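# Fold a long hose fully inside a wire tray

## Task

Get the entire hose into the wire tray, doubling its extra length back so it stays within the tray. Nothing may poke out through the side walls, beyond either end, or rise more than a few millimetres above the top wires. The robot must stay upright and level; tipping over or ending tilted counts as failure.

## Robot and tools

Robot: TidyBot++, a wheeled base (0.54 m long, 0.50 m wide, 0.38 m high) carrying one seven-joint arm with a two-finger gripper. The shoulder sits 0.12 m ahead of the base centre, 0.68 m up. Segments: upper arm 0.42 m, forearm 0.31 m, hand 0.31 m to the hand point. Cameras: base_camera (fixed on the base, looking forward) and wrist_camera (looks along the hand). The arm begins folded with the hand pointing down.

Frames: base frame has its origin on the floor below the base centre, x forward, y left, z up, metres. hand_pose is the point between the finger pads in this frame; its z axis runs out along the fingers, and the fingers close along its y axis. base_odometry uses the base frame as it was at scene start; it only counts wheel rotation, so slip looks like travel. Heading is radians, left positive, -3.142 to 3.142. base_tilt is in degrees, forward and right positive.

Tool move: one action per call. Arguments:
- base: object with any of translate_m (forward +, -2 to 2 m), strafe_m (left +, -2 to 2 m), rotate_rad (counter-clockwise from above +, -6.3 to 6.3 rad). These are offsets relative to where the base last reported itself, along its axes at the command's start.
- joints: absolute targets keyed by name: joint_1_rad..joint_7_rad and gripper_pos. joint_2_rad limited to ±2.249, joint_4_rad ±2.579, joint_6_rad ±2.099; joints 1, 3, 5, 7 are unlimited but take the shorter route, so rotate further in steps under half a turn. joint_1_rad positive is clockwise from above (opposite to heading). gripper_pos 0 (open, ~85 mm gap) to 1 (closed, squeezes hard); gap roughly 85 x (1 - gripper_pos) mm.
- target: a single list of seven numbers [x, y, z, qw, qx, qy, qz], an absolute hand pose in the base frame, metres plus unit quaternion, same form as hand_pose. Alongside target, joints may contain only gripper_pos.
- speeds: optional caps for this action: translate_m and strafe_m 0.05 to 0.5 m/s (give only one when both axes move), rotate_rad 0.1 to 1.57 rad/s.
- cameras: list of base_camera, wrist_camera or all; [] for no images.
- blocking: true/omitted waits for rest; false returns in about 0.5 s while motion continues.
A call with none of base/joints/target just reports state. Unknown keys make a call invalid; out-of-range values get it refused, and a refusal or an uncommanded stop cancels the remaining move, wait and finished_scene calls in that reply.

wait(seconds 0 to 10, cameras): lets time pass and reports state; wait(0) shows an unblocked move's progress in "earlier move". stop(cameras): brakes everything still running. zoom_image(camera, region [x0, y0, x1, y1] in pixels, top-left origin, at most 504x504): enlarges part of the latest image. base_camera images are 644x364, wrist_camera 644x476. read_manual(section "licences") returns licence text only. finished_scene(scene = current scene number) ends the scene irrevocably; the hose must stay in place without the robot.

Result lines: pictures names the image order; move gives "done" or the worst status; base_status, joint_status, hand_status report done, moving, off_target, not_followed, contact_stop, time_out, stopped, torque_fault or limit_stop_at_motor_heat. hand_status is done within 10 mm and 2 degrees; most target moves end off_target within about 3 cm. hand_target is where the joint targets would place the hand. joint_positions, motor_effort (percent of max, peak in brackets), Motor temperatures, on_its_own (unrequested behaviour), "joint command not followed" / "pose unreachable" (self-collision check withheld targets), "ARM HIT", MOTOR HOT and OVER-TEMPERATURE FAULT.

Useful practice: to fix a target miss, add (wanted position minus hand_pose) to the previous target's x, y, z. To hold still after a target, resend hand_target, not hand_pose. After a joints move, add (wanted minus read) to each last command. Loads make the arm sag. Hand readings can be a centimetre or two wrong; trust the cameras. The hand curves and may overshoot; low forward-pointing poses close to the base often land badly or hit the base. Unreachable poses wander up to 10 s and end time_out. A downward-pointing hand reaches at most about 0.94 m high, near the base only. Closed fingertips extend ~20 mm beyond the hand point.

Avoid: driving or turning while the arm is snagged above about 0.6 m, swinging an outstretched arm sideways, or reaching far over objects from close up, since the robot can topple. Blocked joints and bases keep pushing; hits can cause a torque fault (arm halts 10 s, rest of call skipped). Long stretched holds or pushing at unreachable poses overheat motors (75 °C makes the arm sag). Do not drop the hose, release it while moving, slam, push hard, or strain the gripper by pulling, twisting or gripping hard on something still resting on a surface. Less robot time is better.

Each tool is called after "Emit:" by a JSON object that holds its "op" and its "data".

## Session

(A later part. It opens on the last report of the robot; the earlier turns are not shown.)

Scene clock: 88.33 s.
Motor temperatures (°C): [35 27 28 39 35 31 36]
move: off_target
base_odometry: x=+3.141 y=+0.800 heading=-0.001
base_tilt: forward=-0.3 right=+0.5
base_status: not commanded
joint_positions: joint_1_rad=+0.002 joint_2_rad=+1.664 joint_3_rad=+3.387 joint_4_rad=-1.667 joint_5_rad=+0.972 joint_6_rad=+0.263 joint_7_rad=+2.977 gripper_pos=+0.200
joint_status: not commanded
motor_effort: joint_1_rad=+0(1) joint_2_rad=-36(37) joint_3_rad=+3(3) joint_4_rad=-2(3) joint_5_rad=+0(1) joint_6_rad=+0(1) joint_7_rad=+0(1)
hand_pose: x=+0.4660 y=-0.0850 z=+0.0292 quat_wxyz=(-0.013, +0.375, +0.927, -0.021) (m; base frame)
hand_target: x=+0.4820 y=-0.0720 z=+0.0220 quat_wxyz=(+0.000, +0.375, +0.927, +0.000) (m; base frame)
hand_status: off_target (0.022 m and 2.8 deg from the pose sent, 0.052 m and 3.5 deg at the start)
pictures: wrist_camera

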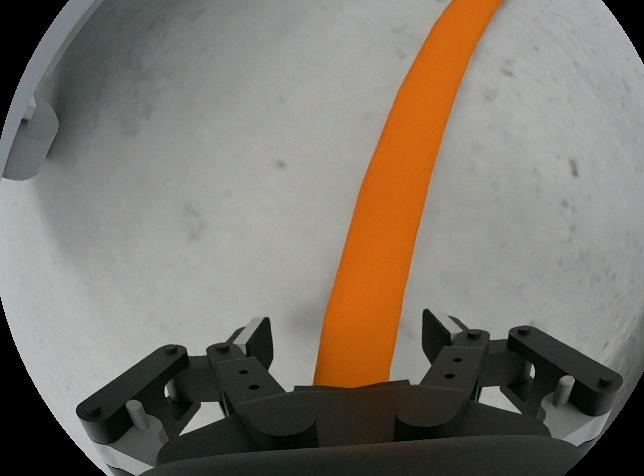

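Emit:
{"op": "move", "data": {"joints": {"gripper_pos": 0.85}, "cameras": []}}

Emit:
{"op": "move", "data": {"target": [0.50, -0.05, 0.36, 0, 0.5736, 0.8192, 0]}}

Scene clock: 89.37 s.
Motor temperatures (°C): [34 27 28 39 35 31 36]
move: off_target
base_odometry: x=+3.141 y=+0.800 heading=-0.001
base_tilt: forward=-0.4 right=+0.5
base_status: not commanded
joint_positions: joint_1_rad=+0.002 joint_2_rad=+1.665 joint_3_rad=+3.387 joint_4_rad=-1.667 joint_5_rad=+0.972 joint_6_rad=+0.264 joint_7_rad=+2.977 gripper_pos=+0.735
joint_status: gripper_pos off_target (ended at +0.735, target +0.850)
motor_effort: joint_1_rad=-1(2) joint_2_rad=-36(37) joint_3_rad=+3(4) joint_4_rad=-2(3) joint_5_rad=+0(1) joint_6_rad=+0(1) joint_7_rad=+0(2)
hand_pose: x=+0.4655 y=-0.0849 z=+0.0288 quat_wxyz=(-0.014, +0.375, +0.927, -0.021) (m; base frame)
hand_target: x=+0.4820 y=-0.0720 z=+0.0220 quat_wxyz=(+0.000, +0.375, +0.927, +0.000) (m; base frame)
hand_status: not commanded
pictures: none
No camera images: "cameras" was empty.

Scene clock: 91.77 s.
Motor temperatures (°C): [34 27 28 39 35 31 36]
move: off_target
base_odometry: x=+3.141 y=+0.800 heading=-0.001
base_tilt: forward=-0.4 right=+0.6
base_status: not commanded
joint_positions: joint_1_rad=+0.349 joint_2_rad=+0.876 joint_3_rad=+2.808 joint_4_rad=-2.057 joint_5_rad=+0.842 joint_6_rad=-0.319 joint_7_rad=+2.934 gripper_pos=+0.752
joint_status: not commanded
motor_effort: joint_1_rad=+0(2) joint_2_rad=-36(44) joint_3_rad=-5(5) joint_4_rad=+6(7) joint_5_rad=+0(1) joint_6_rad=+2(3) joint_7_rad=+0(2)
hand_pose: x=+0.5098 y=-0.0374 z=+0.3474 quat_wxyz=(+0.005, +0.522, +0.853, +0.012) (m; base frame)
hand_target: x=+0.5000 y=-0.0500 z=+0.3600 quat_wxyz=(+0.000, +0.574, +0.819, +0.000) (m; base frame)
hand_status: off_target (0.020 m and 7.3 deg from the pose sent, 0.335 m and 26.1 deg at the start)
pictures: base_camera, wrist_camera

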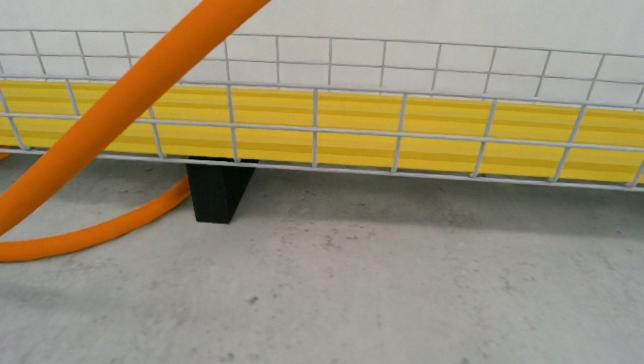

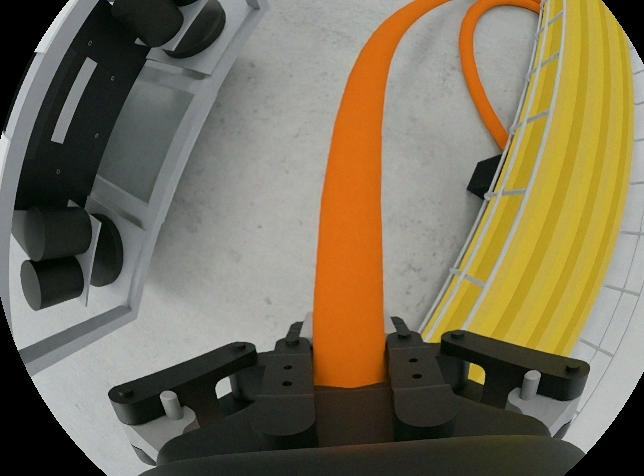

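Emit:
{"op": "move", "data": {"target": [0.77, 0.0, 0.36, 0, 0.7071, 0.7071, 0]}}

Scene clock: 94.57 s.
Motor temperatures (°C): [34 27 28 39 35 31 36]
move: off_target
base_odometry: x=+3.141 y=+0.800 heading=-0.001
base_tilt: forward=-0.3 right=+0.6
base_status: not commanded
joint_positions: joint_1_rad=+0.117 joint_2_rad=+1.195 joint_3_rad=+2.888 joint_4_rad=-1.016 joint_5_rad=+0.319 joint_6_rad=-0.974 joint_7_rad=+2.961 gripper_pos=+0.756
joint_status: not commanded
motor_effort: joint_1_rad=+0(1) joint_2_rad=-55(55) joint_3_rad=-5(5) joint_4_rad=+16(18) joint_5_rad=-1(1) joint_6_rad=+3(4) joint_7_rad=-2(2)
hand_pose: x=+0.7589 y=-0.0157 z=+0.3480 quat_wxyz=(+0.007, +0.713, +0.701, -0.013) (m; base frame)
hand_target: x=+0.7700 y=+0.0000 z=+0.3600 quat_wxyz=(+0.000, +0.707, +0.707, +0.000) (m; base frame)
hand_status: off_target (0.023 m and 1.9 deg from the pose sent, 0.263 m and 27.1 deg at the start)
pictures: base_camera, wrist_camera

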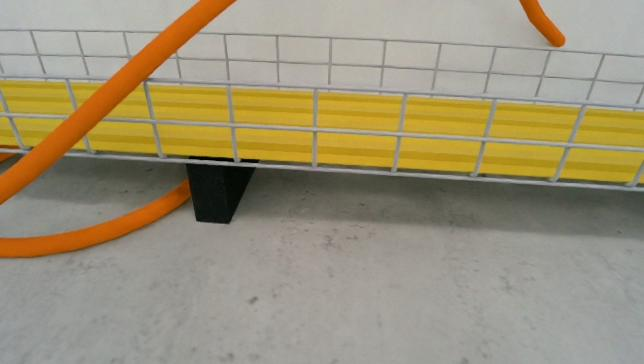

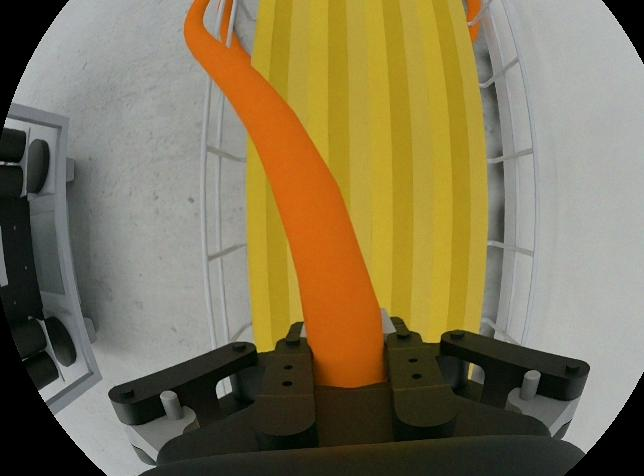

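Emit:
{"op": "move", "data": {"target": [0.785, 0.0, 0.14, 0, 0.7071, 0.7071, 0]}}

Scene clock: 96.57 s.
Motor temperatures (°C): [34 27 28 39 35 31 36]
move: off_target
base_odometry: x=+3.141 y=+0.800 heading=-0.001
base_tilt: forward=-0.3 right=+0.6
base_status: not commanded
joint_positions: joint_1_rad=+0.071 joint_2_rad=+1.648 joint_3_rad=+2.960 joint_4_rad=-0.606 joint_5_rad=+0.267 joint_6_rad=-0.971 joint_7_rad=+3.029 gripper_pos=+0.759
joint_status: not commanded
motor_effort: joint_1_rad=+0(2) joint_2_rad=-51(54) joint_3_rad=-3(5) joint_4_rad=+13(17) joint_5_rad=-1(1) joint_6_rad=+1(4) joint_7_rad=-2(3)
hand_pose: x=+0.7618 y=-0.0236 z=+0.1457 quat_wxyz=(-0.012, +0.718, +0.695, -0.036) (m; base frame)
hand_target: x=+0.7850 y=+0.0000 z=+0.1400 quat_wxyz=(+0.000, +0.707, +0.707, +0.000) (m; base frame)
hand_status: off_target (0.034 m and 4.7 deg from the pose sent, 0.210 m and 1.9 deg at the start)
pictures: base_camera, wrist_camera

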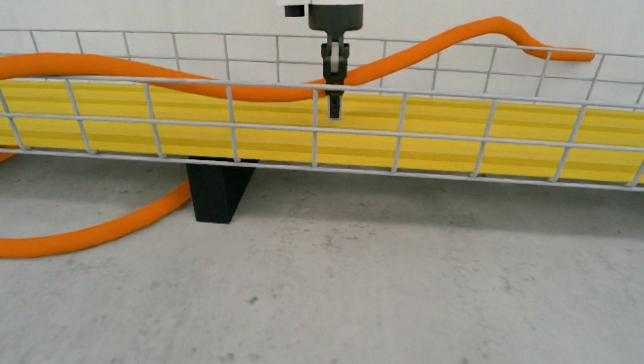

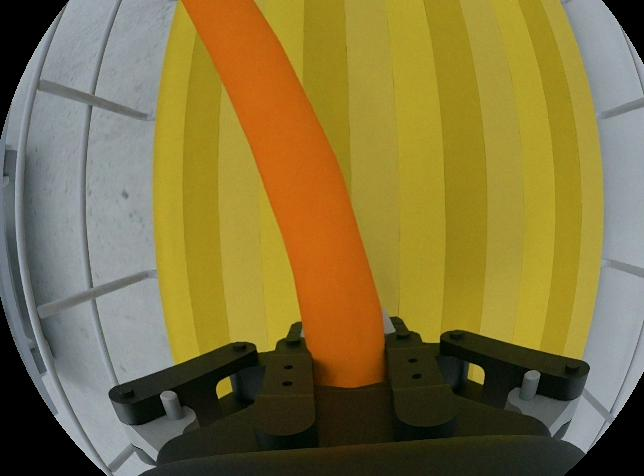

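Emit:
{"op": "move", "data": {"target": [0.785, 0.02, 0.28, 0, 0.866, 0.5, 0], "cameras": ["base_camera"]}}

Emit:
{"op": "move", "data": {"target": [0.785, 0.02, 0.14, 0, 0.866, 0.5, 0]}}

Scene clock: 98.53 s.
Motor temperatures (°C): [34 27 28 39 35 31 36]
move: off_target
base_odometry: x=+3.141 y=+0.800 heading=-0.001
base_tilt: forward=-0.3 right=+0.5
base_status: not commanded
joint_positions: joint_1_rad=+0.036 joint_2_rad=+1.372 joint_3_rad=+2.988 joint_4_rad=-0.833 joint_5_rad=+0.220 joint_6_rad=-0.971 joint_7_rad=+2.592 gripper_pos=+0.759
joint_status: not commanded
motor_effort: joint_1_rad=+0(2) joint_2_rad=-55(56) joint_3_rad=-3(4) joint_4_rad=+15(17) joint_5_rad=-1(2) joint_6_rad=+3(3) joint_7_rad=-2(3)
hand_pose: x=+0.7782 y=+0.0029 z=+0.2720 quat_wxyz=(+0.007, +0.841, +0.541, -0.017) (m; base frame)
hand_target: x=+0.7850 y=+0.0200 z=+0.2800 quat_wxyz=(+0.000, +0.866, +0.500, +0.000) (m; base frame)
hand_status: off_target (0.020 m and 6.0 deg from the pose sent, 0.143 m and 28.5 deg at the start)
pictures: base_camera

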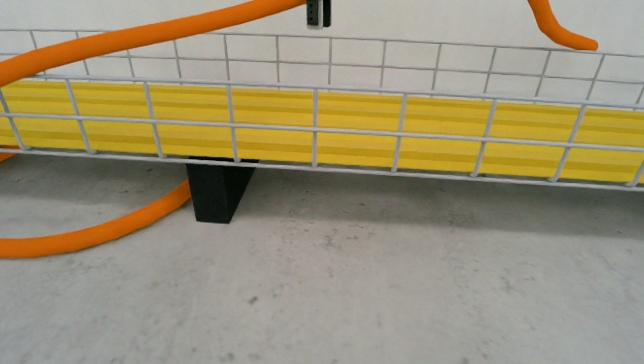

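Scene clock: 100.10 s.
Motor temperatures (°C): [34 27 28 39 35 31 36]
move: off_target
base_odometry: x=+3.141 y=+0.800 heading=-0.001
base_tilt: forward=-0.3 right=+0.5
base_status: not commanded
joint_positions: joint_1_rad=+0.022 joint_2_rad=+1.660 joint_3_rad=+3.029 joint_4_rad=-0.609 joint_5_rad=+0.178 joint_6_rad=-0.970 joint_7_rad=+2.592 gripper_pos=+0.759
joint_status: not commanded
motor_effort: joint_1_rad=+0(1) joint_2_rad=-53(56) joint_3_rad=-2(3) joint_4_rad=+14(17) joint_5_rad=+0(2) joint_6_rad=+1(3) joint_7_rad=-3(4)
hand_pose: x=+0.7510 y=-0.0026 z=+0.1348 quat_wxyz=(-0.010, +0.851, +0.523, -0.047) (m; base frame)
hand_target: x=+0.7850 y=+0.0200 z=+0.1400 quat_wxyz=(+0.000, +0.866, +0.500, +0.000) (m; base frame)
hand_status: off_target (0.041 m and 6.4 deg from the pose sent, 0.133 m and 6.0 deg at the start)
pictures: base_camera, wrist_camera

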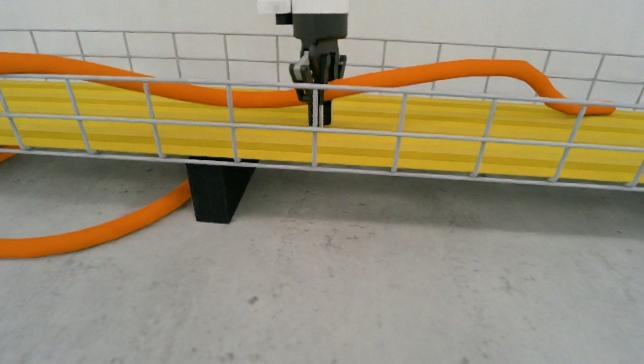

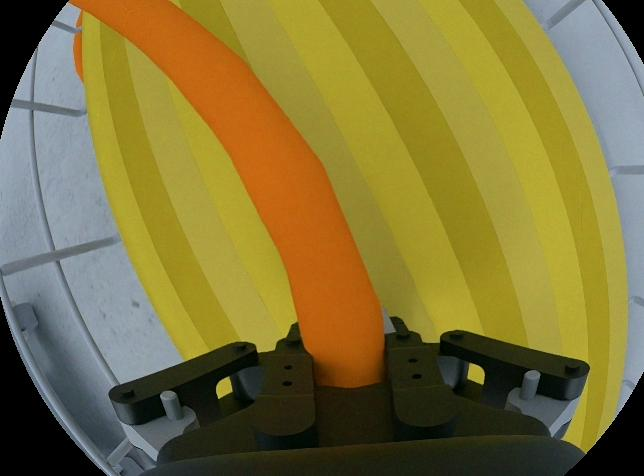

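Emit:
{"op": "move", "data": {"joints": {"gripper_pos": 0.35}, "cameras": ["base_camera"]}}

Emit:
{"op": "move", "data": {"target": [0.75, 0.02, 0.4, 0, 0.866, 0.5, 0]}}

Scene clock: 101.13 s.
Motor temperatures (°C): [34 27 28 39 35 31 36]
move: done
base_odometry: x=+3.141 y=+0.800 heading=-0.001
base_tilt: forward=-0.3 right=+0.5
base_status: not commanded
joint_positions: joint_1_rad=+0.021 joint_2_rad=+1.660 joint_3_rad=+3.033 joint_4_rad=-0.602 joint_5_rad=+0.171 joint_6_rad=-0.965 joint_7_rad=+2.589 gripper_pos=+0.350
joint_status: all done
motor_effort: joint_1_rad=+0(1) joint_2_rad=-51(53) joint_3_rad=-2(3) joint_4_rad=+12(14) joint_5_rad=+0(1) joint_6_rad=+1(1) joint_7_rad=-1(3)
hand_pose: x=+0.7561 y=-0.0024 z=+0.1360 quat_wxyz=(-0.008, +0.853, +0.520, -0.042) (m; base frame)
hand_target: x=+0.7850 y=+0.0200 z=+0.1400 quat_wxyz=(+0.000, +0.866, +0.500, +0.000) (m; base frame)
hand_status: not commanded
pictures: base_camera

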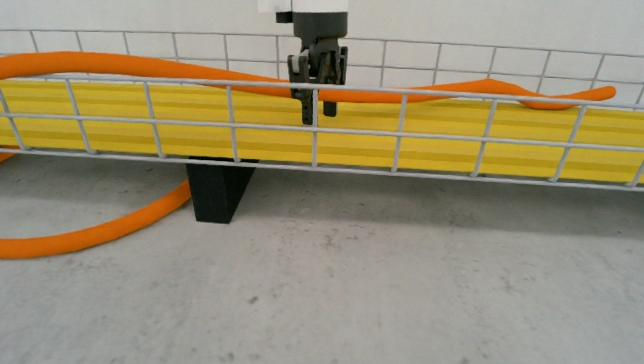

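Scene clock: 102.97 s.
Motor temperatures (°C): [34 27 28 39 35 31 36]
move: off_target
base_odometry: x=+3.141 y=+0.800 heading=-0.001
base_tilt: forward=-0.4 right=+0.5
base_status: not commanded
joint_positions: joint_1_rad=+0.021 joint_2_rad=+1.104 joint_3_rad=+2.986 joint_4_rad=-1.070 joint_5_rad=+0.171 joint_6_rad=-0.965 joint_7_rad=+2.549 gripper_pos=+0.350
joint_status: not commanded
motor_effort: joint_1_rad=+0(2) joint_2_rad=-52(56) joint_3_rad=-3(3) joint_4_rad=+15(17) joint_5_rad=+0(1) joint_6_rad=+1(2) joint_7_rad=-1(1)
hand_pose: x=+0.7567 y=+0.0307 z=+0.3865 quat_wxyz=(+0.004, +0.846, +0.533, +0.006) (m; base frame)
hand_target: x=+0.7500 y=+0.0200 z=+0.4000 quat_wxyz=(+0.000, +0.866, +0.500, +0.000) (m; base frame)
hand_status: off_target (0.019 m and 4.5 deg from the pose sent, 0.265 m and 5.6 deg at the start)
pictures: base_camera, wrist_camera

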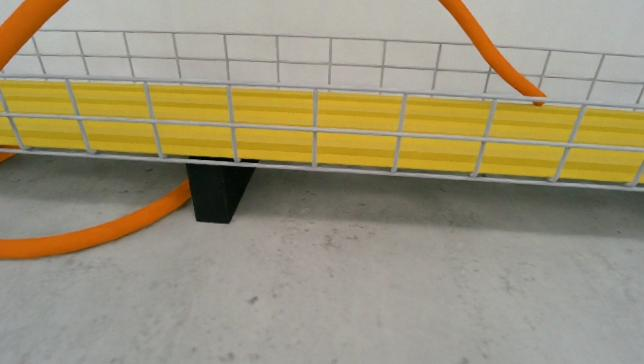

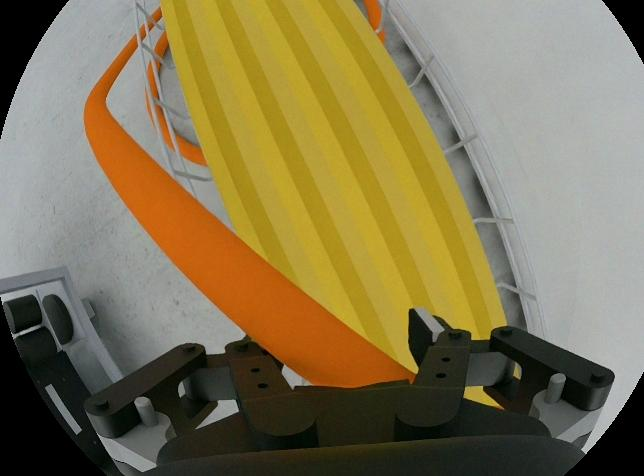

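Emit:
{"op": "move", "data": {"target": [0.785, 0.03, 0.16, 0, 0.8192, 0.5736, 0]}}

Emit:
{"op": "move", "data": {"joints": {"gripper_pos": 0.0}}}

Scene clock: 105.07 s.
Motor temperatures (°C): [34 27 28 39 35 31 36]
move: off_target
base_odometry: x=+3.141 y=+0.800 heading=-0.001
base_tilt: forward=-0.4 right=+0.5
base_status: not commanded
joint_positions: joint_1_rad=+0.013 joint_2_rad=+1.596 joint_3_rad=+2.993 joint_4_rad=-0.664 joint_5_rad=+0.171 joint_6_rad=-0.965 joint_7_rad=+2.637 gripper_pos=+0.350
joint_status: not commanded
motor_effort: joint_1_rad=+1(2) joint_2_rad=-52(55) joint_3_rad=-2(3) joint_4_rad=+13(16) joint_5_rad=+0(1) joint_6_rad=+2(2) joint_7_rad=+0(1)
hand_pose: x=+0.7595 y=+0.0241 z=+0.1652 quat_wxyz=(-0.024, +0.836, +0.547, -0.029) (m; base frame)
hand_target: x=+0.7850 y=+0.0300 z=+0.1600 quat_wxyz=(+0.000, +0.819, +0.574, +0.000) (m; base frame)
hand_status: off_target (0.027 m and 5.6 deg from the pose sent, 0.228 m and 5.6 deg at the start)
pictures: base_camera, wrist_camera

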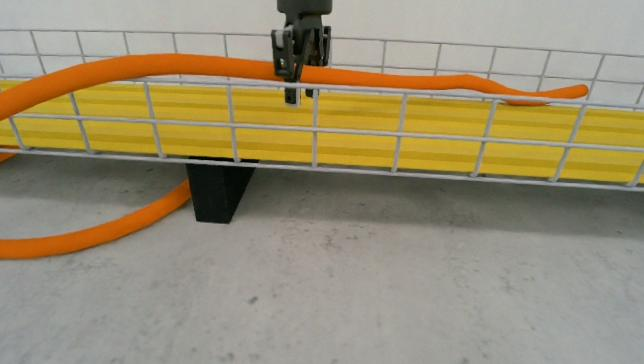

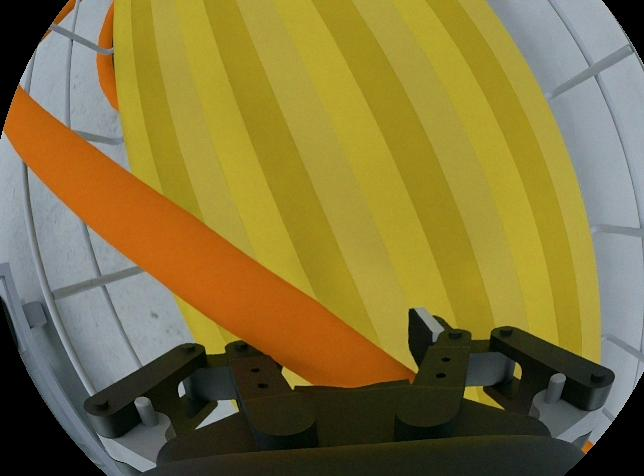

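Scene clock: 105.80 s.
Motor temperatures (°C): [34 27 28 39 35 31 36]
move: done
base_odometry: x=+3.141 y=+0.800 heading=-0.001
base_tilt: forward=-0.3 right=+0.5
base_status: not commanded
joint_positions: joint_1_rad=+0.013 joint_2_rad=+1.596 joint_3_rad=+3.001 joint_4_rad=-0.654 joint_5_rad=+0.171 joint_6_rad=-0.960 joint_7_rad=+2.637 gripper_pos=+0.000
joint_status: all done
motor_effort: joint_1_rad=-2(2) joint_2_rad=-51(52) joint_3_rad=-3(4) joint_4_rad=+13(14) joint_5_rad=+0(1) joint_6_rad=+0(2) joint_7_rad=-1(1)
hand_pose: x=+0.7656 y=+0.0202 z=+0.1669 quat_wxyz=(-0.017, +0.837, +0.547, -0.025) (m; base frame)
hand_target: x=+0.7850 y=+0.0300 z=+0.1600 quat_wxyz=(+0.000, +0.819, +0.574, +0.000) (m; base frame)
hand_status: not commanded
pictures: base_camera, wrist_camera

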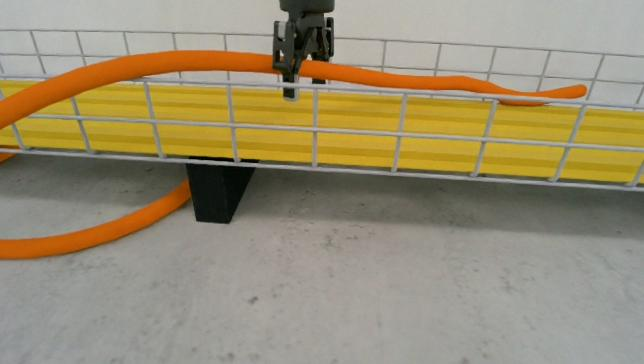

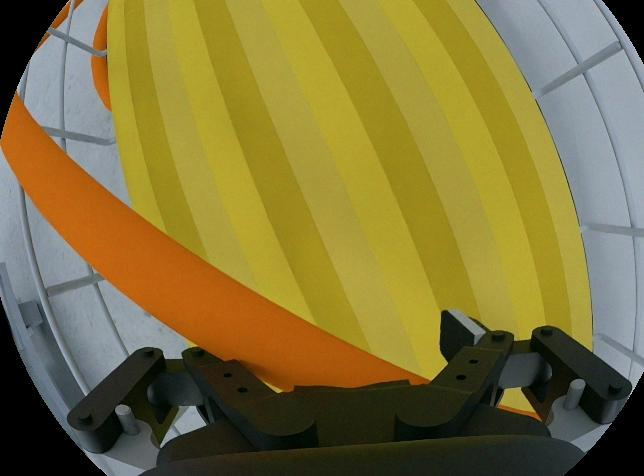

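Emit:
{"op": "move", "data": {"target": [0.70, 0.0, 0.5, 0, 0.7071, 0.7071, 0], "base": {"strafe_m": 0.35}}}

Scene clock: 108.60 s.
Motor temperatures (°C): [34 27 28 39 35 31 36]
move: off_target
base_odometry: x=+3.142 y=+1.150 heading=-0.001
base_tilt: forward=-0.4 right=+0.6
base_status: done
joint_positions: joint_1_rad=+0.128 joint_2_rad=+0.858 joint_3_rad=+2.860 joint_4_rad=-1.241 joint_5_rad=+0.202 joint_6_rad=-1.012 joint_7_rad=+2.916 gripper_pos=+0.000
joint_status: not commanded
motor_effort: joint_1_rad=-1(6) joint_2_rad=-44(57) joint_3_rad=-5(6) joint_4_rad=+14(15) joint_5_rad=-1(2) joint_6_rad=+1(1) joint_7_rad=+1(1)
hand_pose: x=+0.7223 y=+0.0224 z=+0.4998 quat_wxyz=(+0.003, +0.731, +0.681, +0.036) (m; base frame)
hand_target: x=+0.7000 y=+0.0000 z=+0.5000 quat_wxyz=(+0.000, +0.707, +0.707, +0.000) (m; base frame)
hand_status: off_target (0.032 m and 5.8 deg from the pose sent, 0.340 m and 23.9 deg at the start)
pictures: base_camera, wrist_camera

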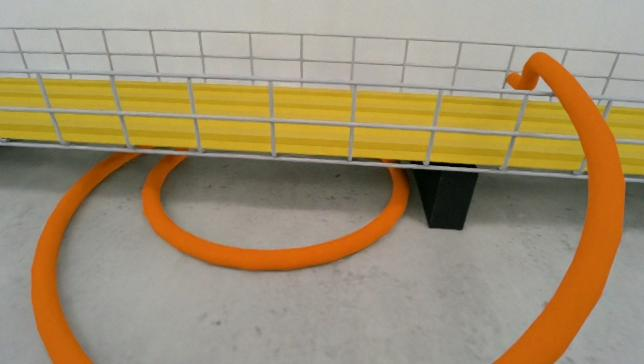

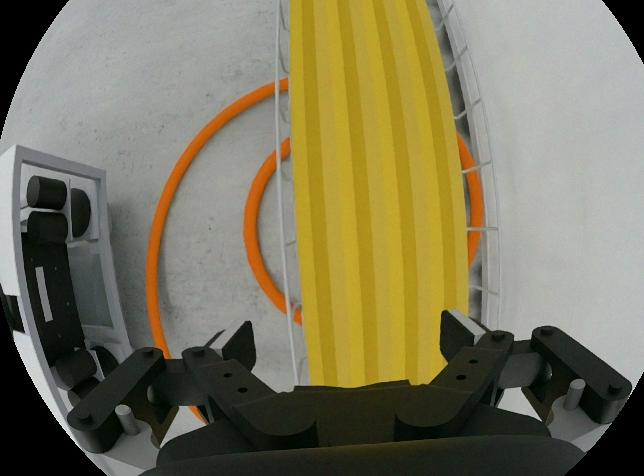

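Emit:
{"op": "move", "data": {"base": {"strafe_m": -0.6}, "target": [0.70, 0.0, 0.52, 0, 0.7071, 0.7071, 0]}}

Scene clock: 111.90 s.
Motor temperatures (°C): [34 27 28 38 35 31 35]
move: off_target
base_odometry: x=+3.141 y=+0.550 heading=-0.001
base_tilt: forward=-0.4 right=+0.6
base_status: done
joint_positions: joint_1_rad=+0.146 joint_2_rad=+0.833 joint_3_rad=+2.854 joint_4_rad=-1.241 joint_5_rad=+0.202 joint_6_rad=-1.062 joint_7_rad=+2.927 gripper_pos=+0.000
joint_status: not commanded
motor_effort: joint_1_rad=+0(4) joint_2_rad=-43(45) joint_3_rad=-5(6) joint_4_rad=+15(15) joint_5_rad=+0(1) joint_6_rad=+1(1) joint_7_rad=+0(1)
hand_pose: x=+0.7115 y=+0.0121 z=+0.5139 quat_wxyz=(-0.003, +0.732, +0.681, +0.025) (m; base frame)
hand_target: x=+0.7000 y=+0.0000 z=+0.5200 quat_wxyz=(+0.000, +0.707, +0.707, +0.000) (m; base frame)
hand_status: off_target (0.018 m and 5.0 deg from the pose sent, 0.038 m and 5.8 deg at the start)
pictures: base_camera, wrist_camera

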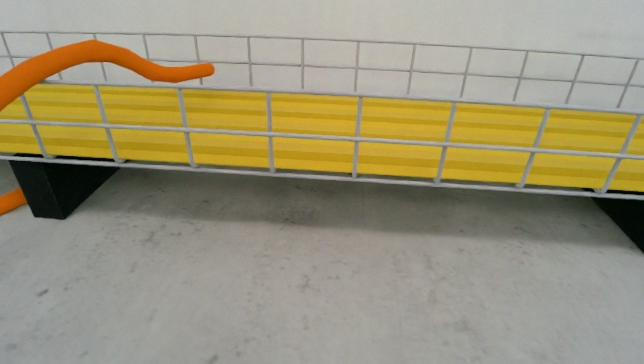

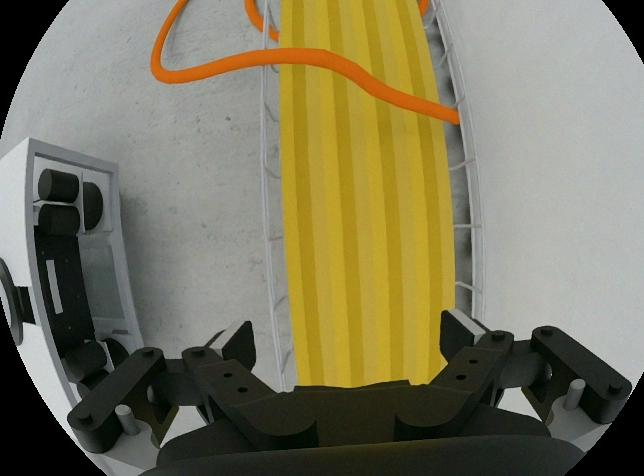

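Emit:
{"op": "move", "data": {"base": {"strafe_m": 0.4}, "target": [0.50, -0.02, 0.33, 0, -0.0872, 0.9962, 0]}}

Scene clock: 115.40 s.
Motor temperatures (°C): [34 28 28 38 35 31 35]
move: off_target
base_odometry: x=+3.141 y=+0.950 heading=-0.002
base_tilt: forward=-0.4 right=+0.5
base_status: done
joint_positions: joint_1_rad=+0.069 joint_2_rad=+0.837 joint_3_rad=+3.144 joint_4_rad=-2.069 joint_5_rad=+2.313 joint_6_rad=-0.008 joint_7_rad=+2.636 gripper_pos=+0.000
joint_status: not commanded
motor_effort: joint_1_rad=+0(5) joint_2_rad=-34(44) joint_3_rad=-1(6) joint_4_rad=+5(15) joint_5_rad=+0(2) joint_6_rad=-1(3) joint_7_rad=+1(1)
hand_pose: x=+0.5774 y=-0.0340 z=+0.3553 quat_wxyz=(+0.118, -0.082, +0.989, -0.022) (m; base frame)
hand_target: x=+0.5603 y=-0.0149 z=+0.3517 quat_wxyz=(+0.097, -0.099, +0.990, -0.004) (m; base frame)
hand_status: off_target (0.083 m and 13.8 deg from the pose sent, 0.282 m and 104.1 deg at the start)
pictures: base_camera, wrist_camera

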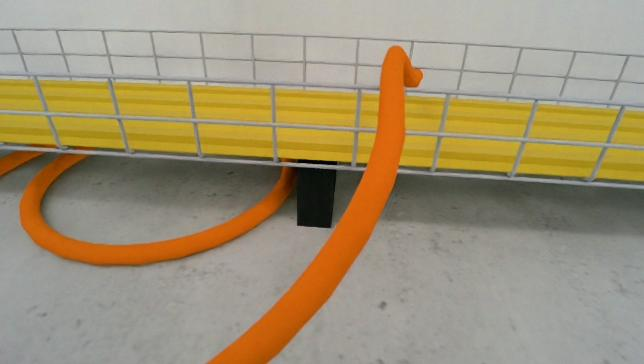

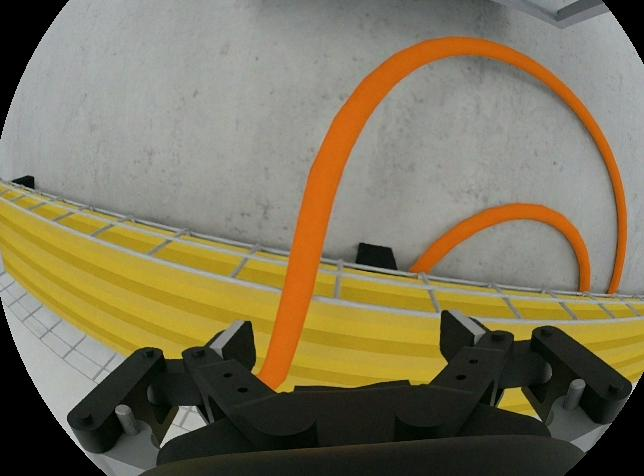

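Emit:
{"op": "move", "data": {"target": [0.46, -0.045, 0.22, 0, 0.2588, 0.9659, 0]}}

Scene clock: 117.93 s.
Motor temperatures (°C): [34 28 28 38 35 31 35]
move: off_target
base_odometry: x=+3.141 y=+0.950 heading=-0.002
base_tilt: forward=-0.3 right=+0.5
base_status: not commanded
joint_positions: joint_1_rad=-0.023 joint_2_rad=+1.181 joint_3_rad=+3.351 joint_4_rad=-2.092 joint_5_rad=+1.007 joint_6_rad=+0.198 joint_7_rad=+3.239 gripper_pos=+0.000
joint_status: not commanded
motor_effort: joint_1_rad=+0(1) joint_2_rad=-33(36) joint_3_rad=+1(2) joint_4_rad=-2(6) joint_5_rad=+0(1) joint_6_rad=+0(1) joint_7_rad=+0(1)
hand_pose: x=+0.4612 y=-0.0556 z=+0.2221 quat_wxyz=(-0.005, +0.264, +0.964, -0.015) (m; base frame)
hand_target: x=+0.4578 y=-0.0440 z=+0.2210 quat_wxyz=(-0.004, +0.259, +0.966, +0.000) (m; base frame)
hand_status: off_target (0.011 m and 1.9 deg from the pose sent, 0.180 m and 41.7 deg at the start)
pictures: base_camera, wrist_camera

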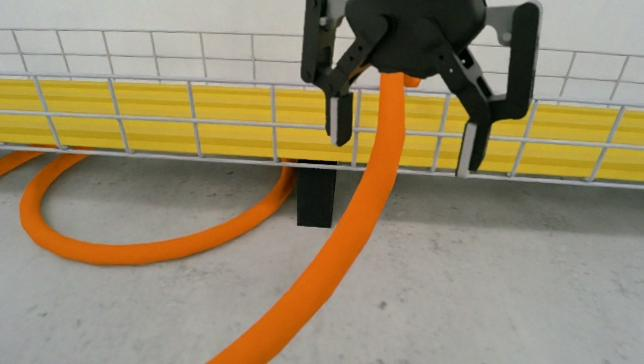

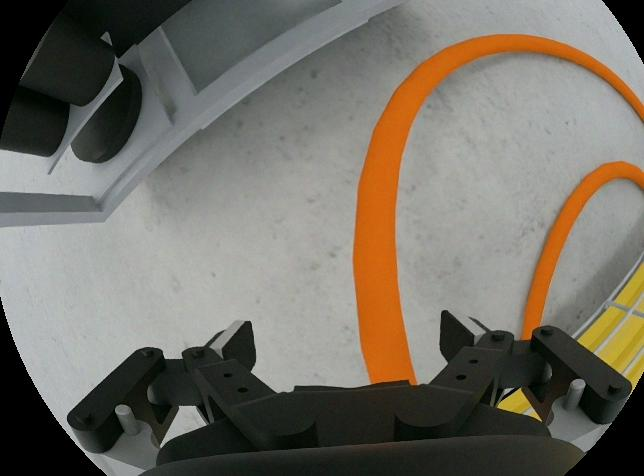

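Emit:
{"op": "move", "data": {"target": [0.478, -0.016, 0.024, 0, 0.2419, 0.9703, 0]}}

Scene clock: 120.00 s.
Motor temperatures (°C): [34 28 28 38 35 31 35]
move: off_target
base_odometry: x=+3.141 y=+0.950 heading=-0.002
base_tilt: forward=-0.3 right=+0.4
base_status: not commanded
joint_positions: joint_1_rad=-0.168 joint_2_rad=+1.667 joint_3_rad=+3.404 joint_4_rad=-1.710 joint_5_rad=+0.952 joint_6_rad=+0.293 joint_7_rad=+3.184 gripper_pos=+0.000
joint_status: not commanded
motor_effort: joint_1_rad=+0(1) joint_2_rad=-35(36) joint_3_rad=+3(3) joint_4_rad=-2(3) joint_5_rad=-1(1) joint_6_rad=+1(1) joint_7_rad=+0(1)
hand_pose: x=+0.4553 y=-0.0316 z=+0.0326 quat_wxyz=(-0.025, +0.208, +0.978, -0.023) (m; base frame)
hand_target: x=+0.4779 y=-0.0159 z=+0.0241 quat_wxyz=(+0.000, +0.242, +0.970, +0.000) (m; base frame)
hand_status: off_target (0.029 m and 5.6 deg from the pose sent, 0.203 m and 3.2 deg at the start)
pictures: base_camera, wrist_camera

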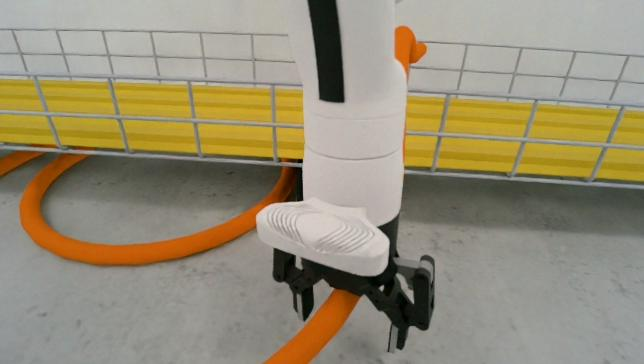

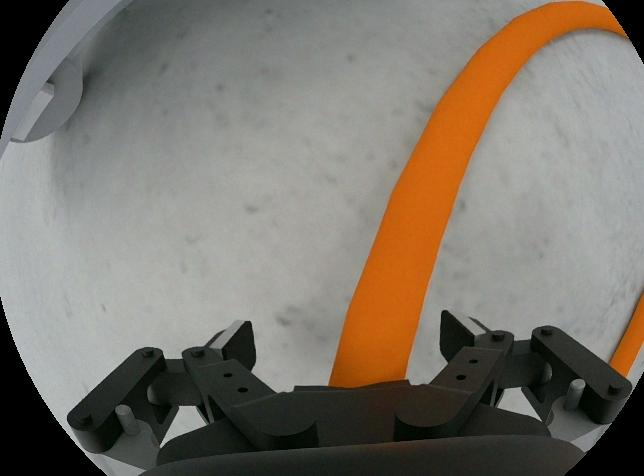

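Emit:
{"op": "move", "data": {"joints": {"gripper_pos": 0.85}, "cameras": []}}

Emit:
{"op": "move", "data": {"target": [0.54, -0.02, 0.40, 0, 0.5, 0.866, 0], "cameras": ["wrist_camera"]}}

Emit:
{"op": "move", "data": {"target": [0.75, 0.0, 0.40, 0, 0.766, 0.643, 0], "base": {"strafe_m": -0.4}}}

Scene clock: 121.27 s.
Motor temperatures (°C): [34 28 28 38 35 31 35]
move: off_target
base_odometry: x=+3.141 y=+0.950 heading=-0.002
base_tilt: forward=-0.4 right=+0.5
base_status: not commanded
joint_positions: joint_1_rad=-0.169 joint_2_rad=+1.668 joint_3_rad=+3.404 joint_4_rad=-1.710 joint_5_rad=+0.944 joint_6_rad=+0.301 joint_7_rad=+3.175 gripper_pos=+0.738
joint_status: gripper_pos off_target (ended at +0.738, target +0.850)
motor_effort: joint_1_rad=-1(2) joint_2_rad=-34(37) joint_3_rad=+4(4) joint_4_rad=-3(3) joint_5_rad=+0(1) joint_6_rad=+0(1) joint_7_rad=+1(2)
hand_pose: x=+0.4562 y=-0.0303 z=+0.0319 quat_wxyz=(-0.023, +0.216, +0.976, -0.020) (m; base frame)
hand_target: x=+0.4779 y=-0.0159 z=+0.0241 quat_wxyz=(+0.000, +0.242, +0.970, +0.000) (m; base frame)
hand_status: not commanded
pictures: none
No camera images: "cameras" was empty.

Scene clock: 123.77 s.
Motor temperatures (°C): [34 28 28 38 35 31 35]
move: off_target
base_odometry: x=+3.141 y=+0.950 heading=-0.002
base_tilt: forward=-0.4 right=+0.5
base_status: not commanded
joint_positions: joint_1_rad=+0.335 joint_2_rad=+0.837 joint_3_rad=+2.700 joint_4_rad=-1.927 joint_5_rad=+0.700 joint_6_rad=-0.512 joint_7_rad=+3.175 gripper_pos=+0.760
joint_status: not commanded
motor_effort: joint_1_rad=+0(3) joint_2_rad=-37(45) joint_3_rad=-7(7) joint_4_rad=+9(10) joint_5_rad=+0(1) joint_6_rad=+2(3) joint_7_rad=+1(2)
hand_pose: x=+0.5498 y=-0.0142 z=+0.3851 quat_wxyz=(+0.009, +0.453, +0.892, +0.005) (m; base frame)
hand_target: x=+0.5400 y=-0.0200 z=+0.4000 quat_wxyz=(+0.000, +0.500, +0.866, +0.000) (m; base frame)
hand_status: off_target (0.019 m and 6.3 deg from the pose sent, 0.378 m and 35.2 deg at the start)
pictures: wrist_camera

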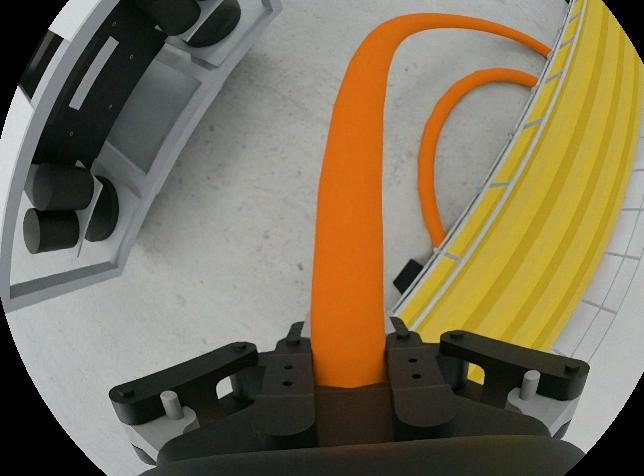

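Scene clock: 126.33 s.
Motor temperatures (°C): [34 28 28 38 35 31 35]
move: off_target
base_odometry: x=+3.141 y=+0.550 heading=-0.001
base_tilt: forward=-0.3 right=+0.5
base_status: done
joint_positions: joint_1_rad=+0.098 joint_2_rad=+1.096 joint_3_rad=+2.883 joint_4_rad=-1.131 joint_5_rad=+0.279 joint_6_rad=-0.972 joint_7_rad=+2.909 gripper_pos=+0.760
joint_status: not commanded
motor_effort: joint_1_rad=+4(7) joint_2_rad=-53(54) joint_3_rad=-1(7) joint_4_rad=+18(19) joint_5_rad=+1(2) joint_6_rad=+4(4) joint_7_rad=-2(4)
hand_pose: x=+0.7331 y=+0.0126 z=+0.3827 quat_wxyz=(-0.008, +0.723, +0.691, -0.009) (m; base frame)
hand_target: x=+0.7500 y=+0.0000 z=+0.4000 quat_wxyz=(+0.000, +0.766, +0.643, +0.000) (m; base frame)
hand_status: off_target (0.027 m and 7.5 deg from the pose sent, 0.201 m and 46.2 deg at the start)
pictures: base_camera, wrist_camera

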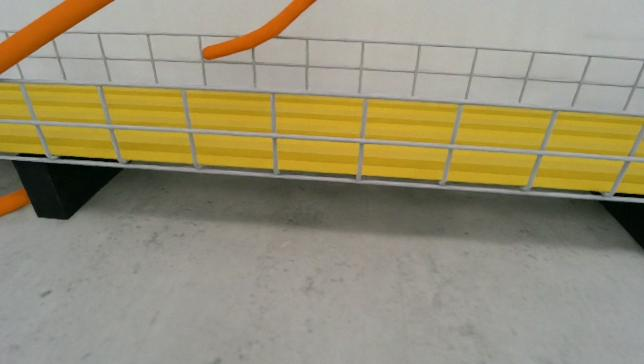

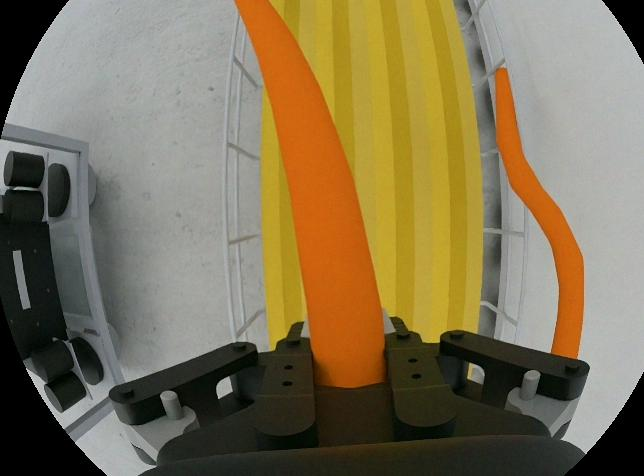

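Emit:
{"op": "move", "data": {"target": [0.60, -0.1, 0.58, 0, 0.766, 0.643, 0]}}

Scene clock: 128.47 s.
Motor temperatures (°C): [34 28 28 38 35 31 35]
move: off_target
base_odometry: x=+3.141 y=+0.550 heading=-0.001
base_tilt: forward=-0.4 right=+0.6
base_status: not commanded
joint_positions: joint_1_rad=+0.349 joint_2_rad=+0.589 joint_3_rad=+2.875 joint_4_rad=-1.525 joint_5_rad=+0.207 joint_6_rad=-1.033 joint_7_rad=+2.991 gripper_pos=+0.760
joint_status: not commanded
motor_effort: joint_1_rad=+1(8) joint_2_rad=-40(56) joint_3_rad=-2(4) joint_4_rad=+17(19) joint_5_rad=+1(2) joint_6_rad=+2(4) joint_7_rad=-1(3)
hand_pose: x=+0.6140 y=-0.0996 z=+0.5664 quat_wxyz=(+0.018, +0.765, +0.643, -0.004) (m; base frame)
hand_target: x=+0.6000 y=-0.1000 z=+0.5800 quat_wxyz=(+0.000, +0.766, +0.643, +0.000) (m; base frame)
hand_status: off_target (0.020 m and 2.1 deg from the pose sent, 0.263 m and 7.5 deg at the start)
pictures: base_camera, wrist_camera

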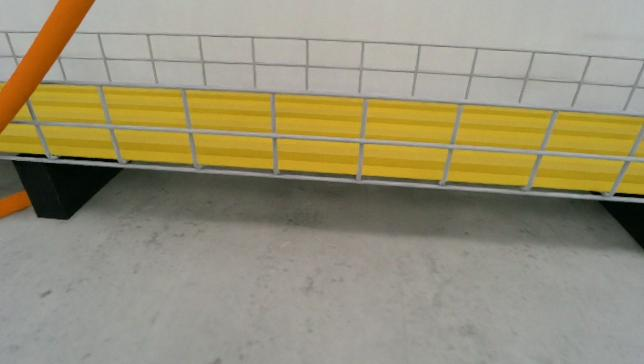

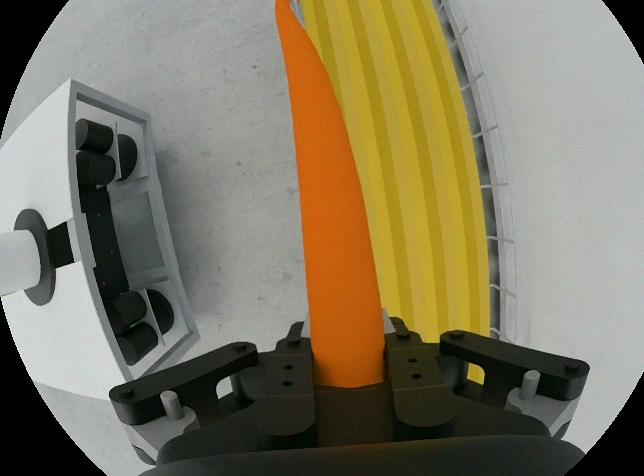

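Emit:
{"op": "move", "data": {"target": [0.77, -0.1, 0.36, 0, 0.766, 0.643, 0]}}

Scene clock: 130.50 s.
Motor temperatures (°C): [34 28 28 38 35 31 35]
move: off_target
base_odometry: x=+3.141 y=+0.550 heading=-0.001
base_tilt: forward=-0.4 right=+0.5
base_status: not commanded
joint_positions: joint_1_rad=+0.249 joint_2_rad=+1.216 joint_3_rad=+2.913 joint_4_rad=-0.969 joint_5_rad=+0.207 joint_6_rad=-1.033 joint_7_rad=+2.991 gripper_pos=+0.760
joint_status: not commanded
motor_effort: joint_1_rad=+1(3) joint_2_rad=-55(57) joint_3_rad=-4(4) joint_4_rad=+16(18) joint_5_rad=-1(1) joint_6_rad=+3(3) joint_7_rad=-2(2)
hand_pose: x=+0.7460 y=-0.0877 z=+0.3451 quat_wxyz=(-0.034, +0.774, +0.632, -0.005) (m; base frame)
hand_target: x=+0.7700 y=-0.1000 z=+0.3600 quat_wxyz=(+0.000, +0.766, +0.643, +0.000) (m; base frame)
hand_status: off_target (0.031 m and 4.2 deg from the pose sent, 0.259 m and 2.1 deg at the start)
pictures: base_camera, wrist_camera

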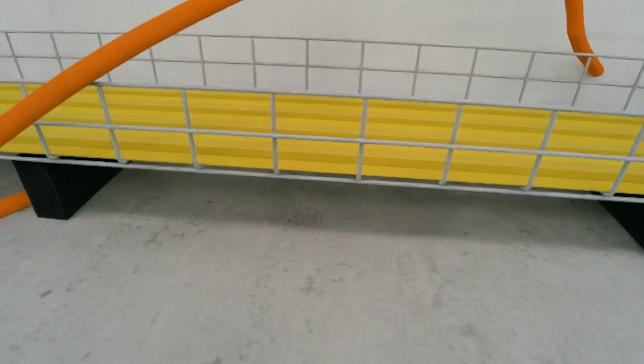

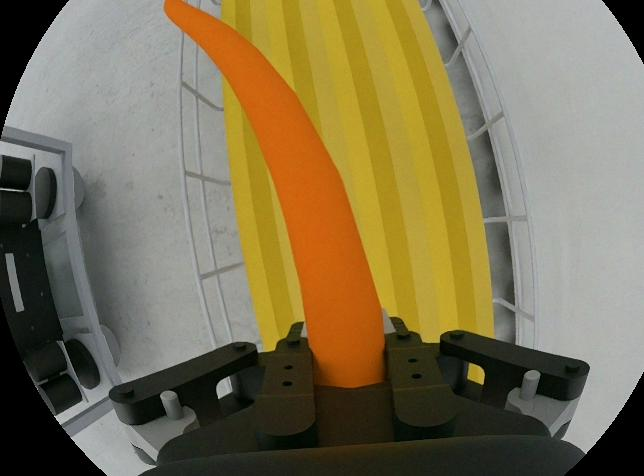

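Emit:
{"op": "move", "data": {"target": [0.795, -0.1, 0.145, 0, 0.866, 0.5, 0]}}

Scene clock: 132.43 s.
Motor temperatures (°C): [34 28 28 38 35 31 35]
move: off_target
base_odometry: x=+3.141 y=+0.550 heading=-0.001
base_tilt: forward=-0.2 right=+0.6
base_status: not commanded
joint_positions: joint_1_rad=+0.171 joint_2_rad=+1.704 joint_3_rad=+3.053 joint_4_rad=-0.445 joint_5_rad=+0.130 joint_6_rad=-1.033 joint_7_rad=+2.829 gripper_pos=+0.760
joint_status: not commanded
motor_effort: joint_1_rad=+3(4) joint_2_rad=-53(57) joint_3_rad=-1(4) joint_4_rad=+14(18) joint_5_rad=+0(1) joint_6_rad=+1(4) joint_7_rad=-2(4)
hand_pose: x=+0.7789 y=-0.1081 z=+0.1445 quat_wxyz=(-0.004, +0.840, +0.542, -0.022) (m; base frame)
hand_target: x=+0.7950 y=-0.1000 z=+0.1450 quat_wxyz=(+0.000, +0.866, +0.500, +0.000) (m; base frame)
hand_status: off_target (0.018 m and 6.2 deg from the pose sent, 0.206 m and 18.9 deg at the start)
pictures: base_camera, wrist_camera

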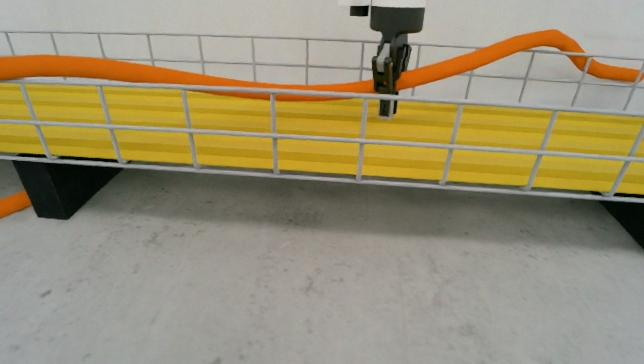

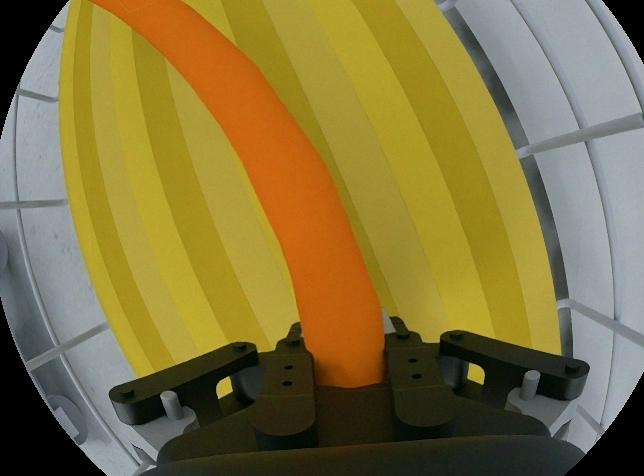

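Emit:
{"op": "move", "data": {"target": [0.74, -0.08, 0.27, 0, 0.9239, 0.3827, 0], "cameras": ["base_camera"]}}

Emit:
{"op": "move", "data": {"target": [0.745, -0.08, 0.145, 0, 0.9239, 0.3827, 0]}}

Scene clock: 134.67 s.
Motor temperatures (°C): [34 28 28 38 35 31 35]
move: off_target
base_odometry: x=+3.141 y=+0.550 heading=-0.001
base_tilt: forward=-0.3 right=+0.5
base_status: not commanded
joint_positions: joint_1_rad=+0.171 joint_2_rad=+1.319 joint_3_rad=+3.014 joint_4_rad=-1.063 joint_5_rad=+0.138 joint_6_rad=-0.866 joint_7_rad=+2.458 gripper_pos=+0.760
joint_status: not commanded
motor_effort: joint_1_rad=+1(3) joint_2_rad=-51(54) joint_3_rad=-2(3) joint_4_rad=+13(15) joint_5_rad=-1(3) joint_6_rad=+1(2) joint_7_rad=-2(4)
hand_pose: x=+0.7096 y=-0.0608 z=+0.2529 quat_wxyz=(-0.034, +0.910, +0.411, -0.037) (m; base frame)
hand_target: x=+0.7400 y=-0.0800 z=+0.2700 quat_wxyz=(+0.000, +0.924, +0.383, +0.000) (m; base frame)
hand_status: off_target (0.040 m and 6.8 deg from the pose sent, 0.134 m and 20.8 deg at the start)
pictures: base_camera

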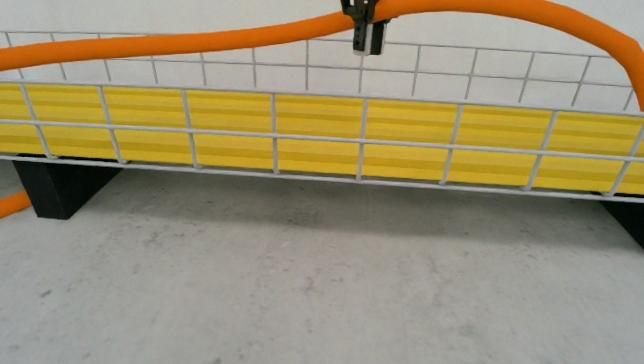

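Scene clock: 136.23 s.
Motor temperatures (°C): [34 28 28 38 35 31 35]
move: off_target
base_odometry: x=+3.141 y=+0.550 heading=-0.001
base_tilt: forward=-0.4 right=+0.6
base_status: not commanded
joint_positions: joint_1_rad=+0.171 joint_2_rad=+1.563 joint_3_rad=+3.014 joint_4_rad=-0.887 joint_5_rad=+0.138 joint_6_rad=-0.809 joint_7_rad=+2.457 gripper_pos=+0.760
joint_status: not commanded
motor_effort: joint_1_rad=+3(3) joint_2_rad=-51(55) joint_3_rad=-1(2) joint_4_rad=+12(14) joint_5_rad=-1(2) joint_6_rad=+1(2) joint_7_rad=-3(3)
hand_pose: x=+0.7038 y=-0.0600 z=+0.1373 quat_wxyz=(-0.042, +0.915, +0.400, -0.039) (m; base frame)
hand_target: x=+0.7450 y=-0.0800 z=+0.1450 quat_wxyz=(+0.000, +0.924, +0.383, +0.000) (m; base frame)
hand_status: off_target (0.046 m and 7.0 deg from the pose sent, 0.115 m and 6.8 deg at the start)
pictures: base_camera, wrist_camera

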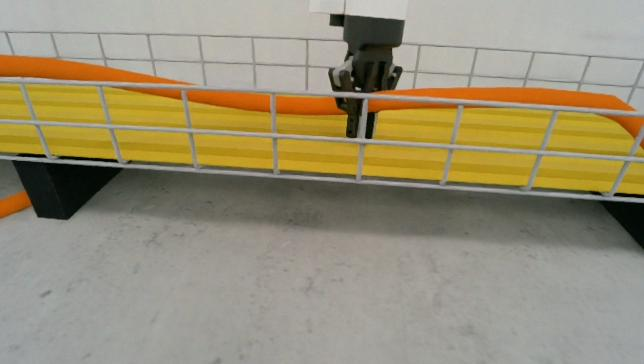

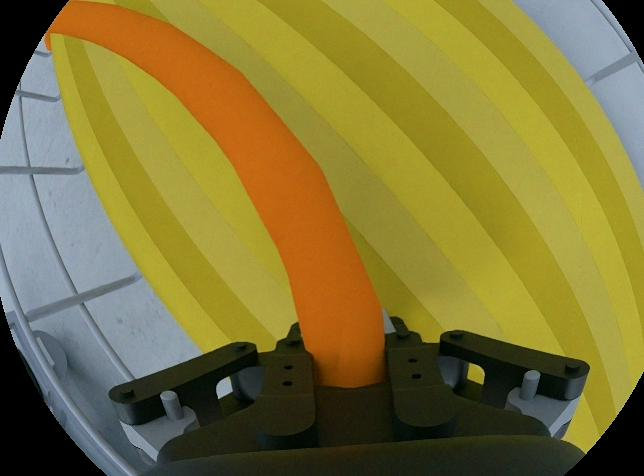

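Emit:
{"op": "zoom_image", "data": {"camera": "base_camera", "region": [440, 40, 644, 200]}}

Scaled by 2.471.

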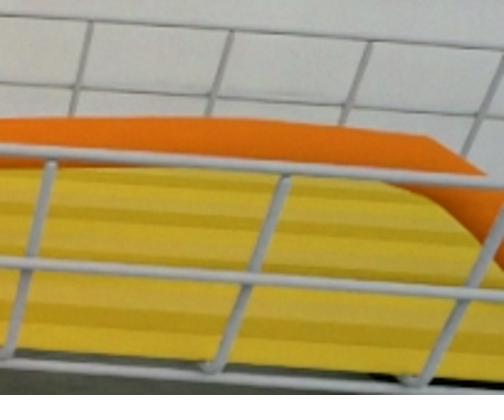

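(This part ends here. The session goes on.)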